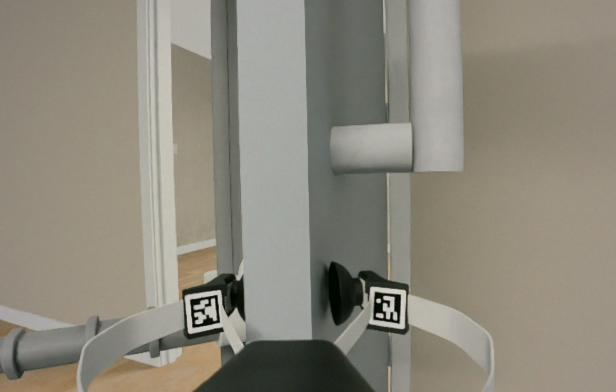

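>>> move:
  blocking: false
  r1: {"base":{"translate_m":1.5},"joints":{"arm_m":0.02,"lift_m":0.6},"pace":"fast"}

>>> wait:
  seconds: 6

>>> wait:
  seconds: 5

>>> move:
  blocking: false
  r1: {"base":{"rotate_rad":-2.45}}

>>> wait:
  seconds: 4
  cameras: ["r2_wrist_camera","r1_head_right_camera","r2_head_left_camera","r1_head_left_camera"]

Scene clock: 383.33 s.
move: r1 moving
r1.base_odometry: x=-1.203 y=+1.319 heading=+2.523
r1.turned_by_wheels: +0.000
r1.turned_by_imu: +0.000
r1.base_tilt: forward=-1.6 right=+1.3
r1.lidar_m: 3.25 1.35 0.64 0.34 0.28 0.28 0.30 0.52 3.64 1.03 1.63 2.66
r1.base_status: translate_m moving
r1.joint_positions: lift_m=+0.363 arm_m=+0.304 wrist_yaw_rad=-0.002 wrist_pitch_rad=+0.002 wrist_roll_rad=+0.000 gripper_m=-0.009
r1.joint_status: lift_m moving; arm_m moving
r1.measured_speeds: translate_m=+0.196 strafe_m=+0.000 rotate_rad=+0.006 lift_m=+0.243 arm_m=-0.292 wrist_yaw_rad=+0.000 wrist_pitch_rad=+0.000 wrist_roll_rad=+0.000
r1.motor_effort: lift_m=+26(27) arm_m=-5(7) wheel_0=+7(11) wheel_1=+7(8) wheel_2=-11(11)
r1.servo_current: wrist_yaw_rad=52(59) wrist_pitch_rad=46(46) wrist_roll_rad=33(59) gripper_m=52(52)
r1.hand_pose: x=+0.7632 y=-0.0879 z=+0.5403 quat_wxyz=(+1.000, +0.000, +0.001, -0.001) (m; r1's base frame)
r1.wrist_depth_mm: - - - - - - - / - - - - - - - / - - - - - - - / - - - - - - - / - - - - - - - / 1983 1921 1756 194 1921 1808 1661 / 1397 1308 181 180 152 1281 1255
r2: as last shown
r2.base_tilt: forward=-0.7 right=+0.0
r2.lidar_m: 0.41 0.64 0.83 3.18 0.81 1.00 2.91 1.79 1.60 1.61 1.59 0.47
r2.motor_effort: lift_m=+15(15) arm_m=-4(5) wheel_0=+16(16) wheel_1=-5(6) wheel_2=+7(8)
r2.servo_current: wrist_yaw_rad=78(98) wrist_pitch_rad=46(46) wrist_roll_rad=52(52) gripper_m=104(104)
r2.contact_limits: strafe_m 0.8
r2.wrist_depth_mm: - - 732 181 220 - - / - 1708 723 180 222 219 - / - 1576 723 182 226 220 - / - 1576 732 183 - - - / - 1576 732 185 - - - / 535 559 185 185 178 - - / 1576 157 759 - - - -
pictures: none

Scene clock: 387.87 s.
earlier move: r1 done
r1.base_odometry: x=-2.384 y=+2.159 heading=+2.523
r1.turned_by_wheels: +0.000
r1.turned_by_imu: +0.000
r1.base_tilt: forward=-1.6 right=+1.2
r1.lidar_m: 2.11 3.98 0.81 0.62 0.62 1.24 1.53 1.79 1.79 1.87 1.70 1.73
r1.base_status: done
r1.joint_positions: lift_m=+0.600 arm_m=+0.020 wrist_yaw_rad=-0.002 wrist_pitch_rad=+0.002 wrist_roll_rad=+0.000 gripper_m=-0.009
r1.joint_status: all done
r1.measured_speeds: all 0
r1.motor_effort: lift_m=+25(28) arm_m=-5(8) wheel_0=+1(11) wheel_1=+0(9) wheel_2=+1(13)
r1.servo_current: wrist_yaw_rad=52(72) wrist_pitch_rad=33(52) wrist_roll_rad=46(72) gripper_m=52(52)
r1.hand_pose: x=+0.4792 y=-0.0879 z=+0.7771 quat_wxyz=(+1.000, +0.000, +0.001, -0.001) (m; r1's base frame)
r1.wrist_depth_mm: - - - - - - - / - - - - - - - / - - - - - - - / - - - - - - - / - - - - - - - / - - - 194 169 - - / 1983 1863 180 181 152 - -
r2.base_odometry: x=-2.050 y=-2.237 heading=-1.834
r2.turned_by_wheels: +0.000
r2.turned_by_imu: +0.001
r2.base_tilt: forward=-0.6 right=+0.1
r2.lidar_m: 0.39 1.89 3.12 1.25 0.81 0.97 2.93 1.81 1.62 1.64 1.56 0.46
r2.base_status: not commanded
r2.joint_positions: lift_m=+0.580 arm_m=+0.000 wrist_yaw_rad=+0.015 wrist_pitch_rad=+0.002 wrist_roll_rad=+0.000 gripper_m=-0.029
r2.joint_status: not commanded
r2.measured_speeds: all 0
r2.motor_effort: lift_m=+15(15) arm_m=-4(5) wheel_0=+16(16) wheel_1=-5(6) wheel_2=+7(8)
r2.servo_current: wrist_yaw_rad=91(104) wrist_pitch_rad=39(52) wrist_roll_rad=46(65) gripper_m=104(111)
r2.contact_limits: strafe_m 0.8
r2.hand_pose: x=+0.4606 y=-0.0830 z=+0.7580 quat_wxyz=(+1.000, +0.000, +0.001, +0.008) (m; r2's base frame)
r2.wrist_depth_mm: - - - 181 221 - - / - 1618 - 180 223 220 - / - 1576 - 182 225 220 - / - 1576 - 183 - - - / - 1618 - 184 - - - / - 163 185 185 177 - - / 1618 157 1618 - - - -
wait: 4.53 of 6 s (r1 has come to rest)
pictures: none

Scene clock: 392.87 s.
r1.base_odometry: x=-2.384 y=+2.159 heading=+2.523
r1.turned_by_wheels: +0.000
r1.turned_by_imu: +0.000
r1.base_tilt: forward=-1.6 right=+1.3
r1.lidar_m: 2.12 3.99 0.81 0.63 0.61 1.22 1.55 1.79 1.81 1.90 1.67 1.73
r1.base_status: done
r1.joint_positions: lift_m=+0.600 arm_m=+0.020 wrist_yaw_rad=-0.002 wrist_pitch_rad=+0.002 wrist_roll_rad=+0.000 gripper_m=-0.009
r1.joint_status: all done
r1.measured_speeds: all 0
r1.motor_effort: lift_m=+25(28) arm_m=-5(8) wheel_0=+1(11) wheel_1=+0(9) wheel_2=+1(13)
r1.servo_current: wrist_yaw_rad=65(72) wrist_pitch_rad=52(52) wrist_roll_rad=52(72) gripper_m=46(52)
r1.hand_pose: x=+0.4792 y=-0.0879 z=+0.7771 quat_wxyz=(+1.000, +0.000, +0.001, -0.001) (m; r1's base frame)
r1.wrist_depth_mm: - - - - - - - / - - - - - - - / - - - - - - - / - - - - - - - / - - - - - - - / - - - 194 170 - - / 1921 1863 180 180 153 - -
r2.base_odometry: x=-2.050 y=-2.237 heading=-1.834
r2.turned_by_wheels: +0.000
r2.turned_by_imu: +0.001
r2.base_tilt: forward=-0.7 right=+0.0
r2.lidar_m: 0.42 1.91 3.13 1.24 0.82 0.96 2.91 1.80 1.58 1.63 1.57 0.45
r2.base_status: not commanded
r2.joint_positions: lift_m=+0.580 arm_m=+0.000 wrist_yaw_rad=+0.015 wrist_pitch_rad=+0.002 wrist_roll_rad=+0.000 gripper_m=-0.029
r2.joint_status: not commanded
r2.measured_speeds: all 0
r2.motor_effort: lift_m=+15(15) arm_m=-4(5) wheel_0=+15(16) wheel_1=-5(6) wheel_2=+7(8)
r2.servo_current: wrist_yaw_rad=85(104) wrist_pitch_rad=46(52) wrist_roll_rad=52(65) gripper_m=98(111)
r2.contact_limits: strafe_m 0.8
r2.hand_pose: x=+0.4606 y=-0.0830 z=+0.7580 quat_wxyz=(+1.000, +0.000, +0.001, +0.008) (m; r2's base frame)
r2.wrist_depth_mm: - - - 181 221 - - / - 1618 - 180 222 220 - / - 1618 - 182 226 220 - / - 1576 - 183 - - - / - 1618 - 185 - - - / - 163 185 185 178 - - / 1618 157 1661 - - - -
wait: 5.00 s; at rest by 0.27 s
pictures: none

Scene clock: 393.37 s.
move: r1 moving
r1.base_odometry: x=-2.384 y=+2.159 heading=+2.271
r1.turned_by_wheels: -0.252
r1.turned_by_imu: -0.253
r1.base_tilt: forward=-1.6 right=+1.3
r1.lidar_m: 1.81 2.71 4.00 0.68 0.61 1.22 1.33 1.84 1.80 1.92 1.74 1.68
r1.base_status: rotate_rad moving
r1.joint_positions: lift_m=+0.600 arm_m=+0.020 wrist_yaw_rad=-0.002 wrist_pitch_rad=+0.002 wrist_roll_rad=+0.000 gripper_m=-0.009
r1.joint_status: not commanded
r1.measured_speeds: translate_m=+0.002 strafe_m=-0.001 rotate_rad=-0.977 lift_m=+0.000 arm_m=+0.000 wrist_yaw_rad=+0.000 wrist_pitch_rad=+0.000 wrist_roll_rad=+0.000
r1.motor_effort: lift_m=+24(25) arm_m=-5(5) wheel_0=+7(9) wheel_1=+6(9) wheel_2=+7(8)
r1.servo_current: wrist_yaw_rad=59(65) wrist_pitch_rad=39(52) wrist_roll_rad=52(59) gripper_m=46(52)
r1.hand_pose: x=+0.4792 y=-0.0879 z=+0.7771 quat_wxyz=(+1.000, +0.000, +0.001, -0.001) (m; r1's base frame)
r1.wrist_depth_mm: - - - - - - - / - - - - - - - / - - - - - - - / - - - - - - - / - - - - - - - / - - - 195 - - - / 1983 1756 181 151 142 - -
r2: as last shown
r2.turned_by_imu: +0.000
r2.lidar_m: 0.42 1.91 3.13 1.25 0.81 0.99 2.91 1.83 1.61 1.63 1.57 0.49
r2.motor_effort: lift_m=+15(15) arm_m=-4(4) wheel_0=+16(16) wheel_1=-5(6) wheel_2=+8(8)
r2.servo_current: wrist_yaw_rad=85(91) wrist_pitch_rad=46(46) wrist_roll_rad=46(59) gripper_m=111(111)
r2.contact_limits: strafe_m 0.8
r2.wrist_depth_mm: - - - 181 220 - - / - 1618 - 181 221 219 - / - 1618 - 182 226 220 - / - 1618 - 183 - - - / - 1618 - 185 - - - / - 163 185 185 178 - - / 1576 157 1661 - - - -
pictures: none

Scene clock: 395.40 s.
earlier move: r1 done
r1.base_odometry: x=-2.384 y=+2.159 heading=+0.074
r1.turned_by_wheels: -2.197
r1.turned_by_imu: -2.210
r1.base_tilt: forward=-1.6 right=+1.2
r1.lidar_m: 1.76 1.87 1.78 1.68 1.79 2.39 4.15 0.71 0.62 1.23 1.23 1.72
r1.base_status: done
r1.joint_positions: lift_m=+0.600 arm_m=+0.020 wrist_yaw_rad=-0.002 wrist_pitch_rad=+0.002 wrist_roll_rad=+0.000 gripper_m=-0.009
r1.joint_status: not commanded
r1.measured_speeds: all 0
r1.motor_effort: lift_m=+24(25) arm_m=-5(5) wheel_0=+2(9) wheel_1=+2(10) wheel_2=+1(8)
r1.servo_current: wrist_yaw_rad=59(65) wrist_pitch_rad=39(52) wrist_roll_rad=52(59) gripper_m=46(52)
r1.hand_pose: x=+0.4792 y=-0.0879 z=+0.7771 quat_wxyz=(+1.000, +0.000, +0.001, -0.001) (m; r1's base frame)
r1.wrist_depth_mm: - - - - - - - / - - - - - - - / - - - - - - - / - - - - - - - / - - - - - - - / - - 184 195 - - - / - - 163 151 153 1808 -
r2.base_odometry: x=-2.050 y=-2.237 heading=-1.834
r2.turned_by_wheels: +0.000
r2.turned_by_imu: +0.000
r2.base_tilt: forward=-0.6 right=+0.0
r2.lidar_m: 0.41 1.91 1.27 1.23 0.82 0.96 2.92 1.80 1.62 1.63 1.59 0.49
r2.base_status: not commanded
r2.joint_positions: lift_m=+0.580 arm_m=+0.000 wrist_yaw_rad=+0.015 wrist_pitch_rad=+0.002 wrist_roll_rad=+0.000 gripper_m=-0.029
r2.joint_status: not commanded
r2.measured_speeds: all 0
r2.motor_effort: lift_m=+15(15) arm_m=-4(4) wheel_0=+15(16) wheel_1=-5(6) wheel_2=+8(8)
r2.servo_current: wrist_yaw_rad=85(98) wrist_pitch_rad=39(46) wrist_roll_rad=39(59) gripper_m=104(117)
r2.contact_limits: strafe_m 0.8
r2.hand_pose: x=+0.4606 y=-0.0830 z=+0.7580 quat_wxyz=(+1.000, +0.000, +0.001, +0.008) (m; r2's base frame)
r2.wrist_depth_mm: - - - 181 221 - - / - 1661 - 180 222 219 - / - 1576 - 182 226 220 - / - 1576 - 182 - - - / - 1618 - 185 - - - / - 163 185 185 178 - - / 1661 157 1618 - - - -
wait: 2.03 of 4 s (r1 has come to rest)
pictures: r1_head_left_camera, r1_head_right_camera, r2_head_left_camera, r2_wrist_camera
Images, in order (width x height): r1_head_left_camera 420x672, r1_head_right_camera 420x672, r2_head_left_camera 420x672, r2_wrist_camera 616x392.

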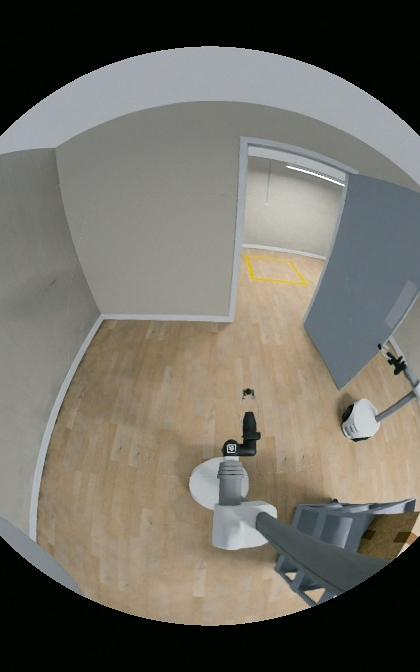

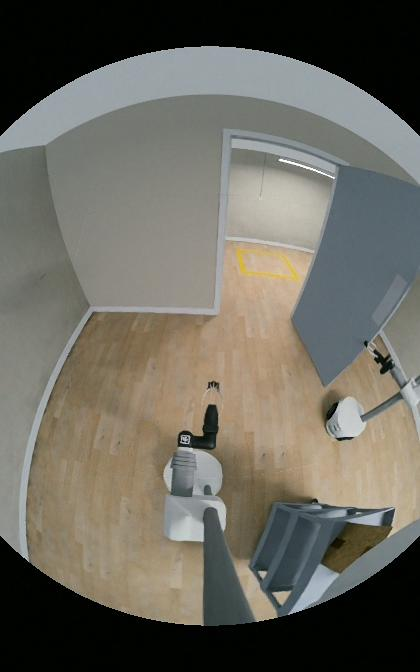

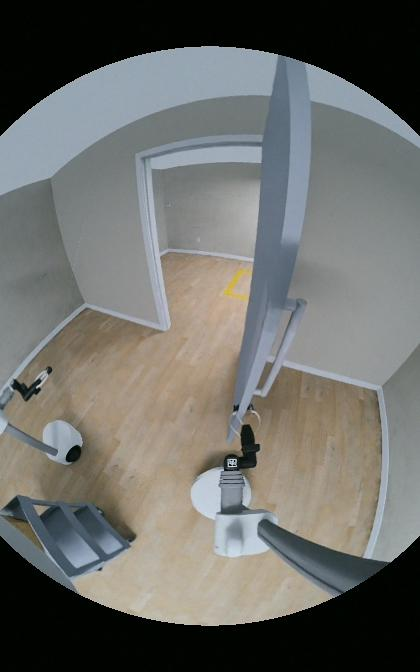

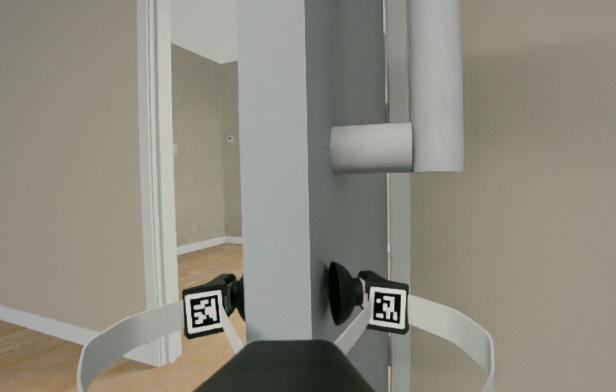

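>>> move:
  blocking: false
  r1: {"base":{"translate_m":-1.85},"pace":"fast"}

>>> wait:
  seconds: 8

>>> move:
  blocking: false
  r1: {"base":{"strafe_m":-0.5},"joints":{"gripper_m":0.1}}

>>> wait:
  seconds: 4
  cameras: ["r1_head_right_camera","r1_head_camera","r1_head_left_camera","r1_wrist_camera"]

Scene clock: 403.87 s.
move: r1 moving
r1.base_odometry: x=-2.434 y=+2.155 heading=+0.073
r1.turned_by_wheels: +0.000
r1.turned_by_imu: +0.000
r1.base_tilt: forward=-1.6 right=+1.3
r1.lidar_m: 1.80 1.91 1.76 1.71 1.79 2.38 4.08 0.69 0.59 1.29 1.24 1.71
r1.base_status: translate_m moving
r1.joint_positions: lift_m=+0.600 arm_m=+0.020 wrist_yaw_rad=-0.002 wrist_pitch_rad=+0.002 wrist_roll_rad=+0.000 gripper_m=-0.009
r1.joint_status: not commanded
r1.measured_speeds: translate_m=-0.195 strafe_m=+0.000 rotate_rad=+0.006 lift_m=+0.000 arm_m=+0.000 wrist_yaw_rad=+0.000 wrist_pitch_rad=+0.000 wrist_roll_rad=+0.000
r1.motor_effort: lift_m=+24(24) arm_m=-5(5) wheel_0=-9(9) wheel_1=-8(8) wheel_2=+11(12)
r1.servo_current: wrist_yaw_rad=39(65) wrist_pitch_rad=39(52) wrist_roll_rad=33(65) gripper_m=46(59)
r1.hand_pose: x=+0.4792 y=-0.0879 z=+0.7771 quat_wxyz=(+1.000, +0.000, +0.001, -0.001) (m; r1's base frame)
r1.wrist_depth_mm: - - - - - - - / - - - - - - - / - - - - - - - / - - - - - - - / - - - - - - - / - - 184 195 - - - / - - 163 135 152 1863 1756
r2: as last shown
r2.base_tilt: forward=-0.6 right=+0.1
r2.lidar_m: 0.41 1.89 1.28 1.26 0.83 0.97 2.91 1.84 1.61 1.62 1.57 0.47
r2.motor_effort: lift_m=+15(15) arm_m=-4(4) wheel_0=+16(16) wheel_1=-5(6) wheel_2=+8(8)
r2.servo_current: wrist_yaw_rad=78(91) wrist_pitch_rad=39(46) wrist_roll_rad=39(59) gripper_m=104(111)
r2.contact_limits: strafe_m 0.8
r2.wrist_depth_mm: - - - 180 220 - - / - 1661 - 180 223 218 - / - 1618 - 182 227 220 - / - 1576 - 182 - - - / - 1618 - 185 - - - / - 163 185 185 179 - - / 1618 157 1618 - - - -
pictures: none

Scene clock: 409.30 s.
earlier move: r1 done
r1.base_odometry: x=-4.229 y=+2.023 heading=+0.073
r1.turned_by_wheels: +0.000
r1.turned_by_imu: -0.001
r1.base_tilt: forward=-1.6 right=+1.3
r1.lidar_m: 3.61 2.44 1.79 1.69 1.75 2.25 2.17 2.27 3.12 3.01 1.14 1.04
r1.base_status: done
r1.joint_positions: lift_m=+0.600 arm_m=+0.020 wrist_yaw_rad=-0.002 wrist_pitch_rad=+0.002 wrist_roll_rad=+0.000 gripper_m=-0.009
r1.joint_status: not commanded
r1.measured_speeds: all 0
r1.motor_effort: lift_m=+24(24) arm_m=-5(5) wheel_0=-1(11) wheel_1=-1(9) wheel_2=-2(13)
r1.servo_current: wrist_yaw_rad=59(78) wrist_pitch_rad=33(52) wrist_roll_rad=52(72) gripper_m=46(59)
r1.hand_pose: x=+0.4792 y=-0.0879 z=+0.7771 quat_wxyz=(+1.000, +0.000, +0.001, -0.001) (m; r1's base frame)
r1.wrist_depth_mm: - - - - - - - / - - - - - - - / - - - - - 1078 976 / - - - - - - - / - - - - - - - / - - - 195 - - - / 1921 1863 181 181 152 - -
r2.base_odometry: x=-2.050 y=-2.237 heading=-1.834
r2.turned_by_wheels: +0.000
r2.turned_by_imu: +0.001
r2.base_tilt: forward=-0.6 right=+0.0
r2.lidar_m: 0.42 1.91 3.13 3.16 0.83 0.97 2.93 1.78 1.62 1.63 1.58 0.48
r2.base_status: not commanded
r2.joint_positions: lift_m=+0.580 arm_m=+0.000 wrist_yaw_rad=+0.015 wrist_pitch_rad=+0.002 wrist_roll_rad=+0.000 gripper_m=-0.029
r2.joint_status: not commanded
r2.measured_speeds: all 0
r2.motor_effort: lift_m=+15(15) arm_m=-4(5) wheel_0=+16(16) wheel_1=-5(6) wheel_2=+8(8)
r2.servo_current: wrist_yaw_rad=78(98) wrist_pitch_rad=33(46) wrist_roll_rad=46(65) gripper_m=104(111)
r2.contact_limits: strafe_m 0.8
r2.hand_pose: x=+0.4606 y=-0.0830 z=+0.7580 quat_wxyz=(+1.000, +0.000, +0.001, +0.008) (m; r2's base frame)
r2.wrist_depth_mm: - - - 181 220 - - / - 1661 - 180 223 220 - / - 1618 - 182 225 219 - / - 1576 - 182 - - - / - 1618 - 185 - - - / - 163 185 185 178 - - / 1618 157 1618 - - - -
wait: 5.43 of 8 s (r1 has come to rest)
pictures: none

Scene clock: 409.80 s.
move: r1 moving
r1.base_odometry: x=-4.227 y=+1.987 heading=+0.074
r1.turned_by_wheels: +0.000
r1.turned_by_imu: +0.000
r1.base_tilt: forward=-1.6 right=+1.3
r1.lidar_m: 3.61 2.49 1.83 1.71 1.79 2.23 2.14 2.27 3.08 2.97 3.12 0.97
r1.base_status: strafe_m moving
r1.joint_positions: lift_m=+0.600 arm_m=+0.020 wrist_yaw_rad=-0.002 wrist_pitch_rad=+0.002 wrist_roll_rad=+0.000 gripper_m=+0.012
r1.joint_status: gripper_m moving
r1.measured_speeds: translate_m=+0.000 strafe_m=-0.140 rotate_rad=+0.002 lift_m=+0.000 arm_m=+0.000 wrist_yaw_rad=+0.000 wrist_pitch_rad=+0.000 wrist_roll_rad=+0.000
r1.motor_effort: lift_m=+24(24) arm_m=-5(5) wheel_0=+10(10) wheel_1=-7(9) wheel_2=+0(1)
r1.servo_current: wrist_yaw_rad=46(59) wrist_pitch_rad=39(46) wrist_roll_rad=46(72) gripper_m=78(85)
r1.hand_pose: x=+0.4792 y=-0.0879 z=+0.7771 quat_wxyz=(+1.000, +0.000, +0.001, -0.001) (m; r1's base frame)
r1.wrist_depth_mm: - - - - - - - / - - - - - - - / - - - - - 1042 946 / - - - - - - - / - - - - - - - / - - 210 204 187 - - / 1921 1808 1576 1808 171 - -
r2: as last shown
r2.turned_by_imu: +0.000
r2.base_tilt: forward=-0.6 right=+0.1
r2.lidar_m: 0.41 1.90 3.12 3.17 0.81 0.99 2.96 1.83 1.58 1.63 1.59 0.47
r2.motor_effort: lift_m=+15(15) arm_m=-4(4) wheel_0=+15(16) wheel_1=-5(6) wheel_2=+7(8)
r2.servo_current: wrist_yaw_rad=85(91) wrist_pitch_rad=39(46) wrist_roll_rad=46(59) gripper_m=91(104)
r2.contact_limits: strafe_m 0.8
r2.wrist_depth_mm: - - - 181 221 - - / - 1618 - 180 222 220 - / - 1576 - 182 226 220 - / - 1537 - 183 - - - / - 1576 - 184 - - - / - 163 185 184 178 - - / 1618 157 1661 - - - -
pictures: none

Scene clock: 412.30 s.
earlier move: r1 done
r1.base_odometry: x=-4.193 y=+1.524 heading=+0.074
r1.turned_by_wheels: +0.000
r1.turned_by_imu: -0.002
r1.base_tilt: forward=-1.6 right=+1.3
r1.lidar_m: 0.89 3.15 2.31 2.19 2.29 2.26 2.16 2.28 2.62 2.51 2.63 0.88
r1.base_status: done
r1.joint_positions: lift_m=+0.600 arm_m=+0.020 wrist_yaw_rad=-0.002 wrist_pitch_rad=+0.002 wrist_roll_rad=+0.000 gripper_m=+0.100
r1.joint_status: all done
r1.measured_speeds: all 0
r1.motor_effort: lift_m=+24(24) arm_m=-4(5) wheel_0=+1(13) wheel_1=+1(11) wheel_2=+0(2)
r1.servo_current: wrist_yaw_rad=46(72) wrist_pitch_rad=46(46) wrist_roll_rad=46(72) gripper_m=46(91)
r1.hand_pose: x=+0.4792 y=-0.0879 z=+0.7772 quat_wxyz=(+1.000, +0.000, +0.001, -0.001) (m; r1's base frame)
r1.wrist_depth_mm: - - - - - - - / - - - - - - - / - - - 1042 946 - - / - - - - - - - / - - - - - - - / - - 212 - 189 - - / 1983 1708 1618 139 - 1618 1808
r2.base_odometry: x=-2.050 y=-2.237 heading=-1.834
r2.turned_by_wheels: +0.000
r2.turned_by_imu: +0.000
r2.base_tilt: forward=-0.7 right=+0.1
r2.lidar_m: 0.42 1.92 3.11 3.15 0.79 0.98 2.92 1.80 1.62 1.64 1.58 0.47
r2.base_status: not commanded
r2.joint_positions: lift_m=+0.580 arm_m=+0.000 wrist_yaw_rad=+0.015 wrist_pitch_rad=+0.002 wrist_roll_rad=+0.000 gripper_m=-0.029
r2.joint_status: not commanded
r2.measured_speeds: all 0
r2.motor_effort: lift_m=+15(15) arm_m=-4(5) wheel_0=+16(16) wheel_1=-6(6) wheel_2=+7(8)
r2.servo_current: wrist_yaw_rad=72(98) wrist_pitch_rad=39(46) wrist_roll_rad=46(65) gripper_m=111(111)
r2.contact_limits: strafe_m 0.8
r2.hand_pose: x=+0.4606 y=-0.0830 z=+0.7580 quat_wxyz=(+1.000, +0.000, +0.001, +0.008) (m; r2's base frame)
r2.wrist_depth_mm: - - - 181 220 - - / - 1661 - 180 222 219 - / - 1618 - 182 227 220 - / - 1537 - 183 - - - / - 1661 - 185 - - - / - 163 185 185 178 - - / 1661 157 1618 - - - -
wait: 2.50 of 4 s (r1 has come to rest)
pictures: r1_head_camera, r1_head_left_camera, r1_head_right_camera, r1_wrist_camera
Images, in order (width x height): r1_head_camera 420x560, r1_head_left_camera 420x672, r1_head_right_camera 420x672, r1_wrist_camera 616x392.

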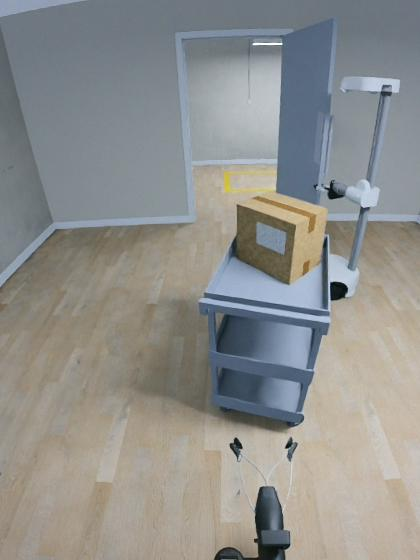

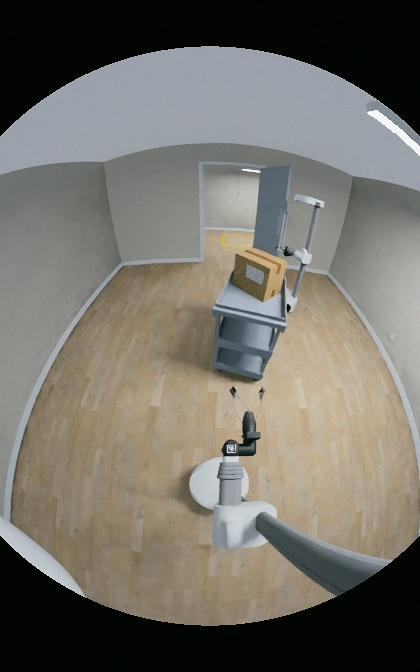

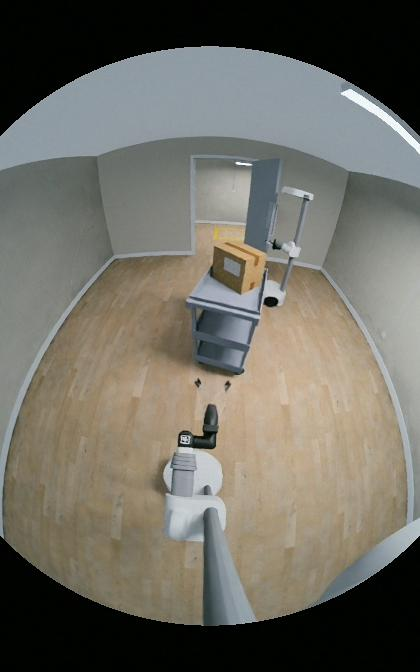

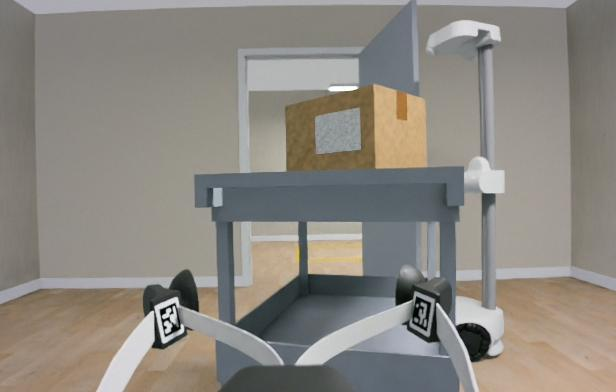

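>>> zoom_image:
  camera: "r1_head_camera"
  region: [170, 160, 370, 440]

Scaled by 1.800 from the camera's 420x560 image, which has a finer 600x800 frame.

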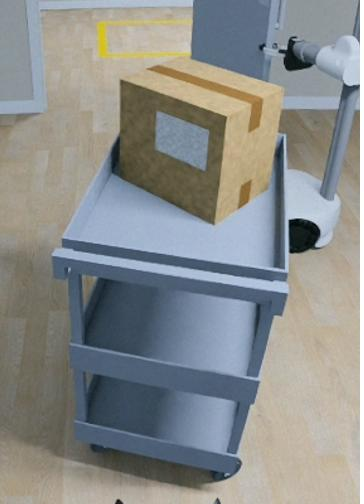

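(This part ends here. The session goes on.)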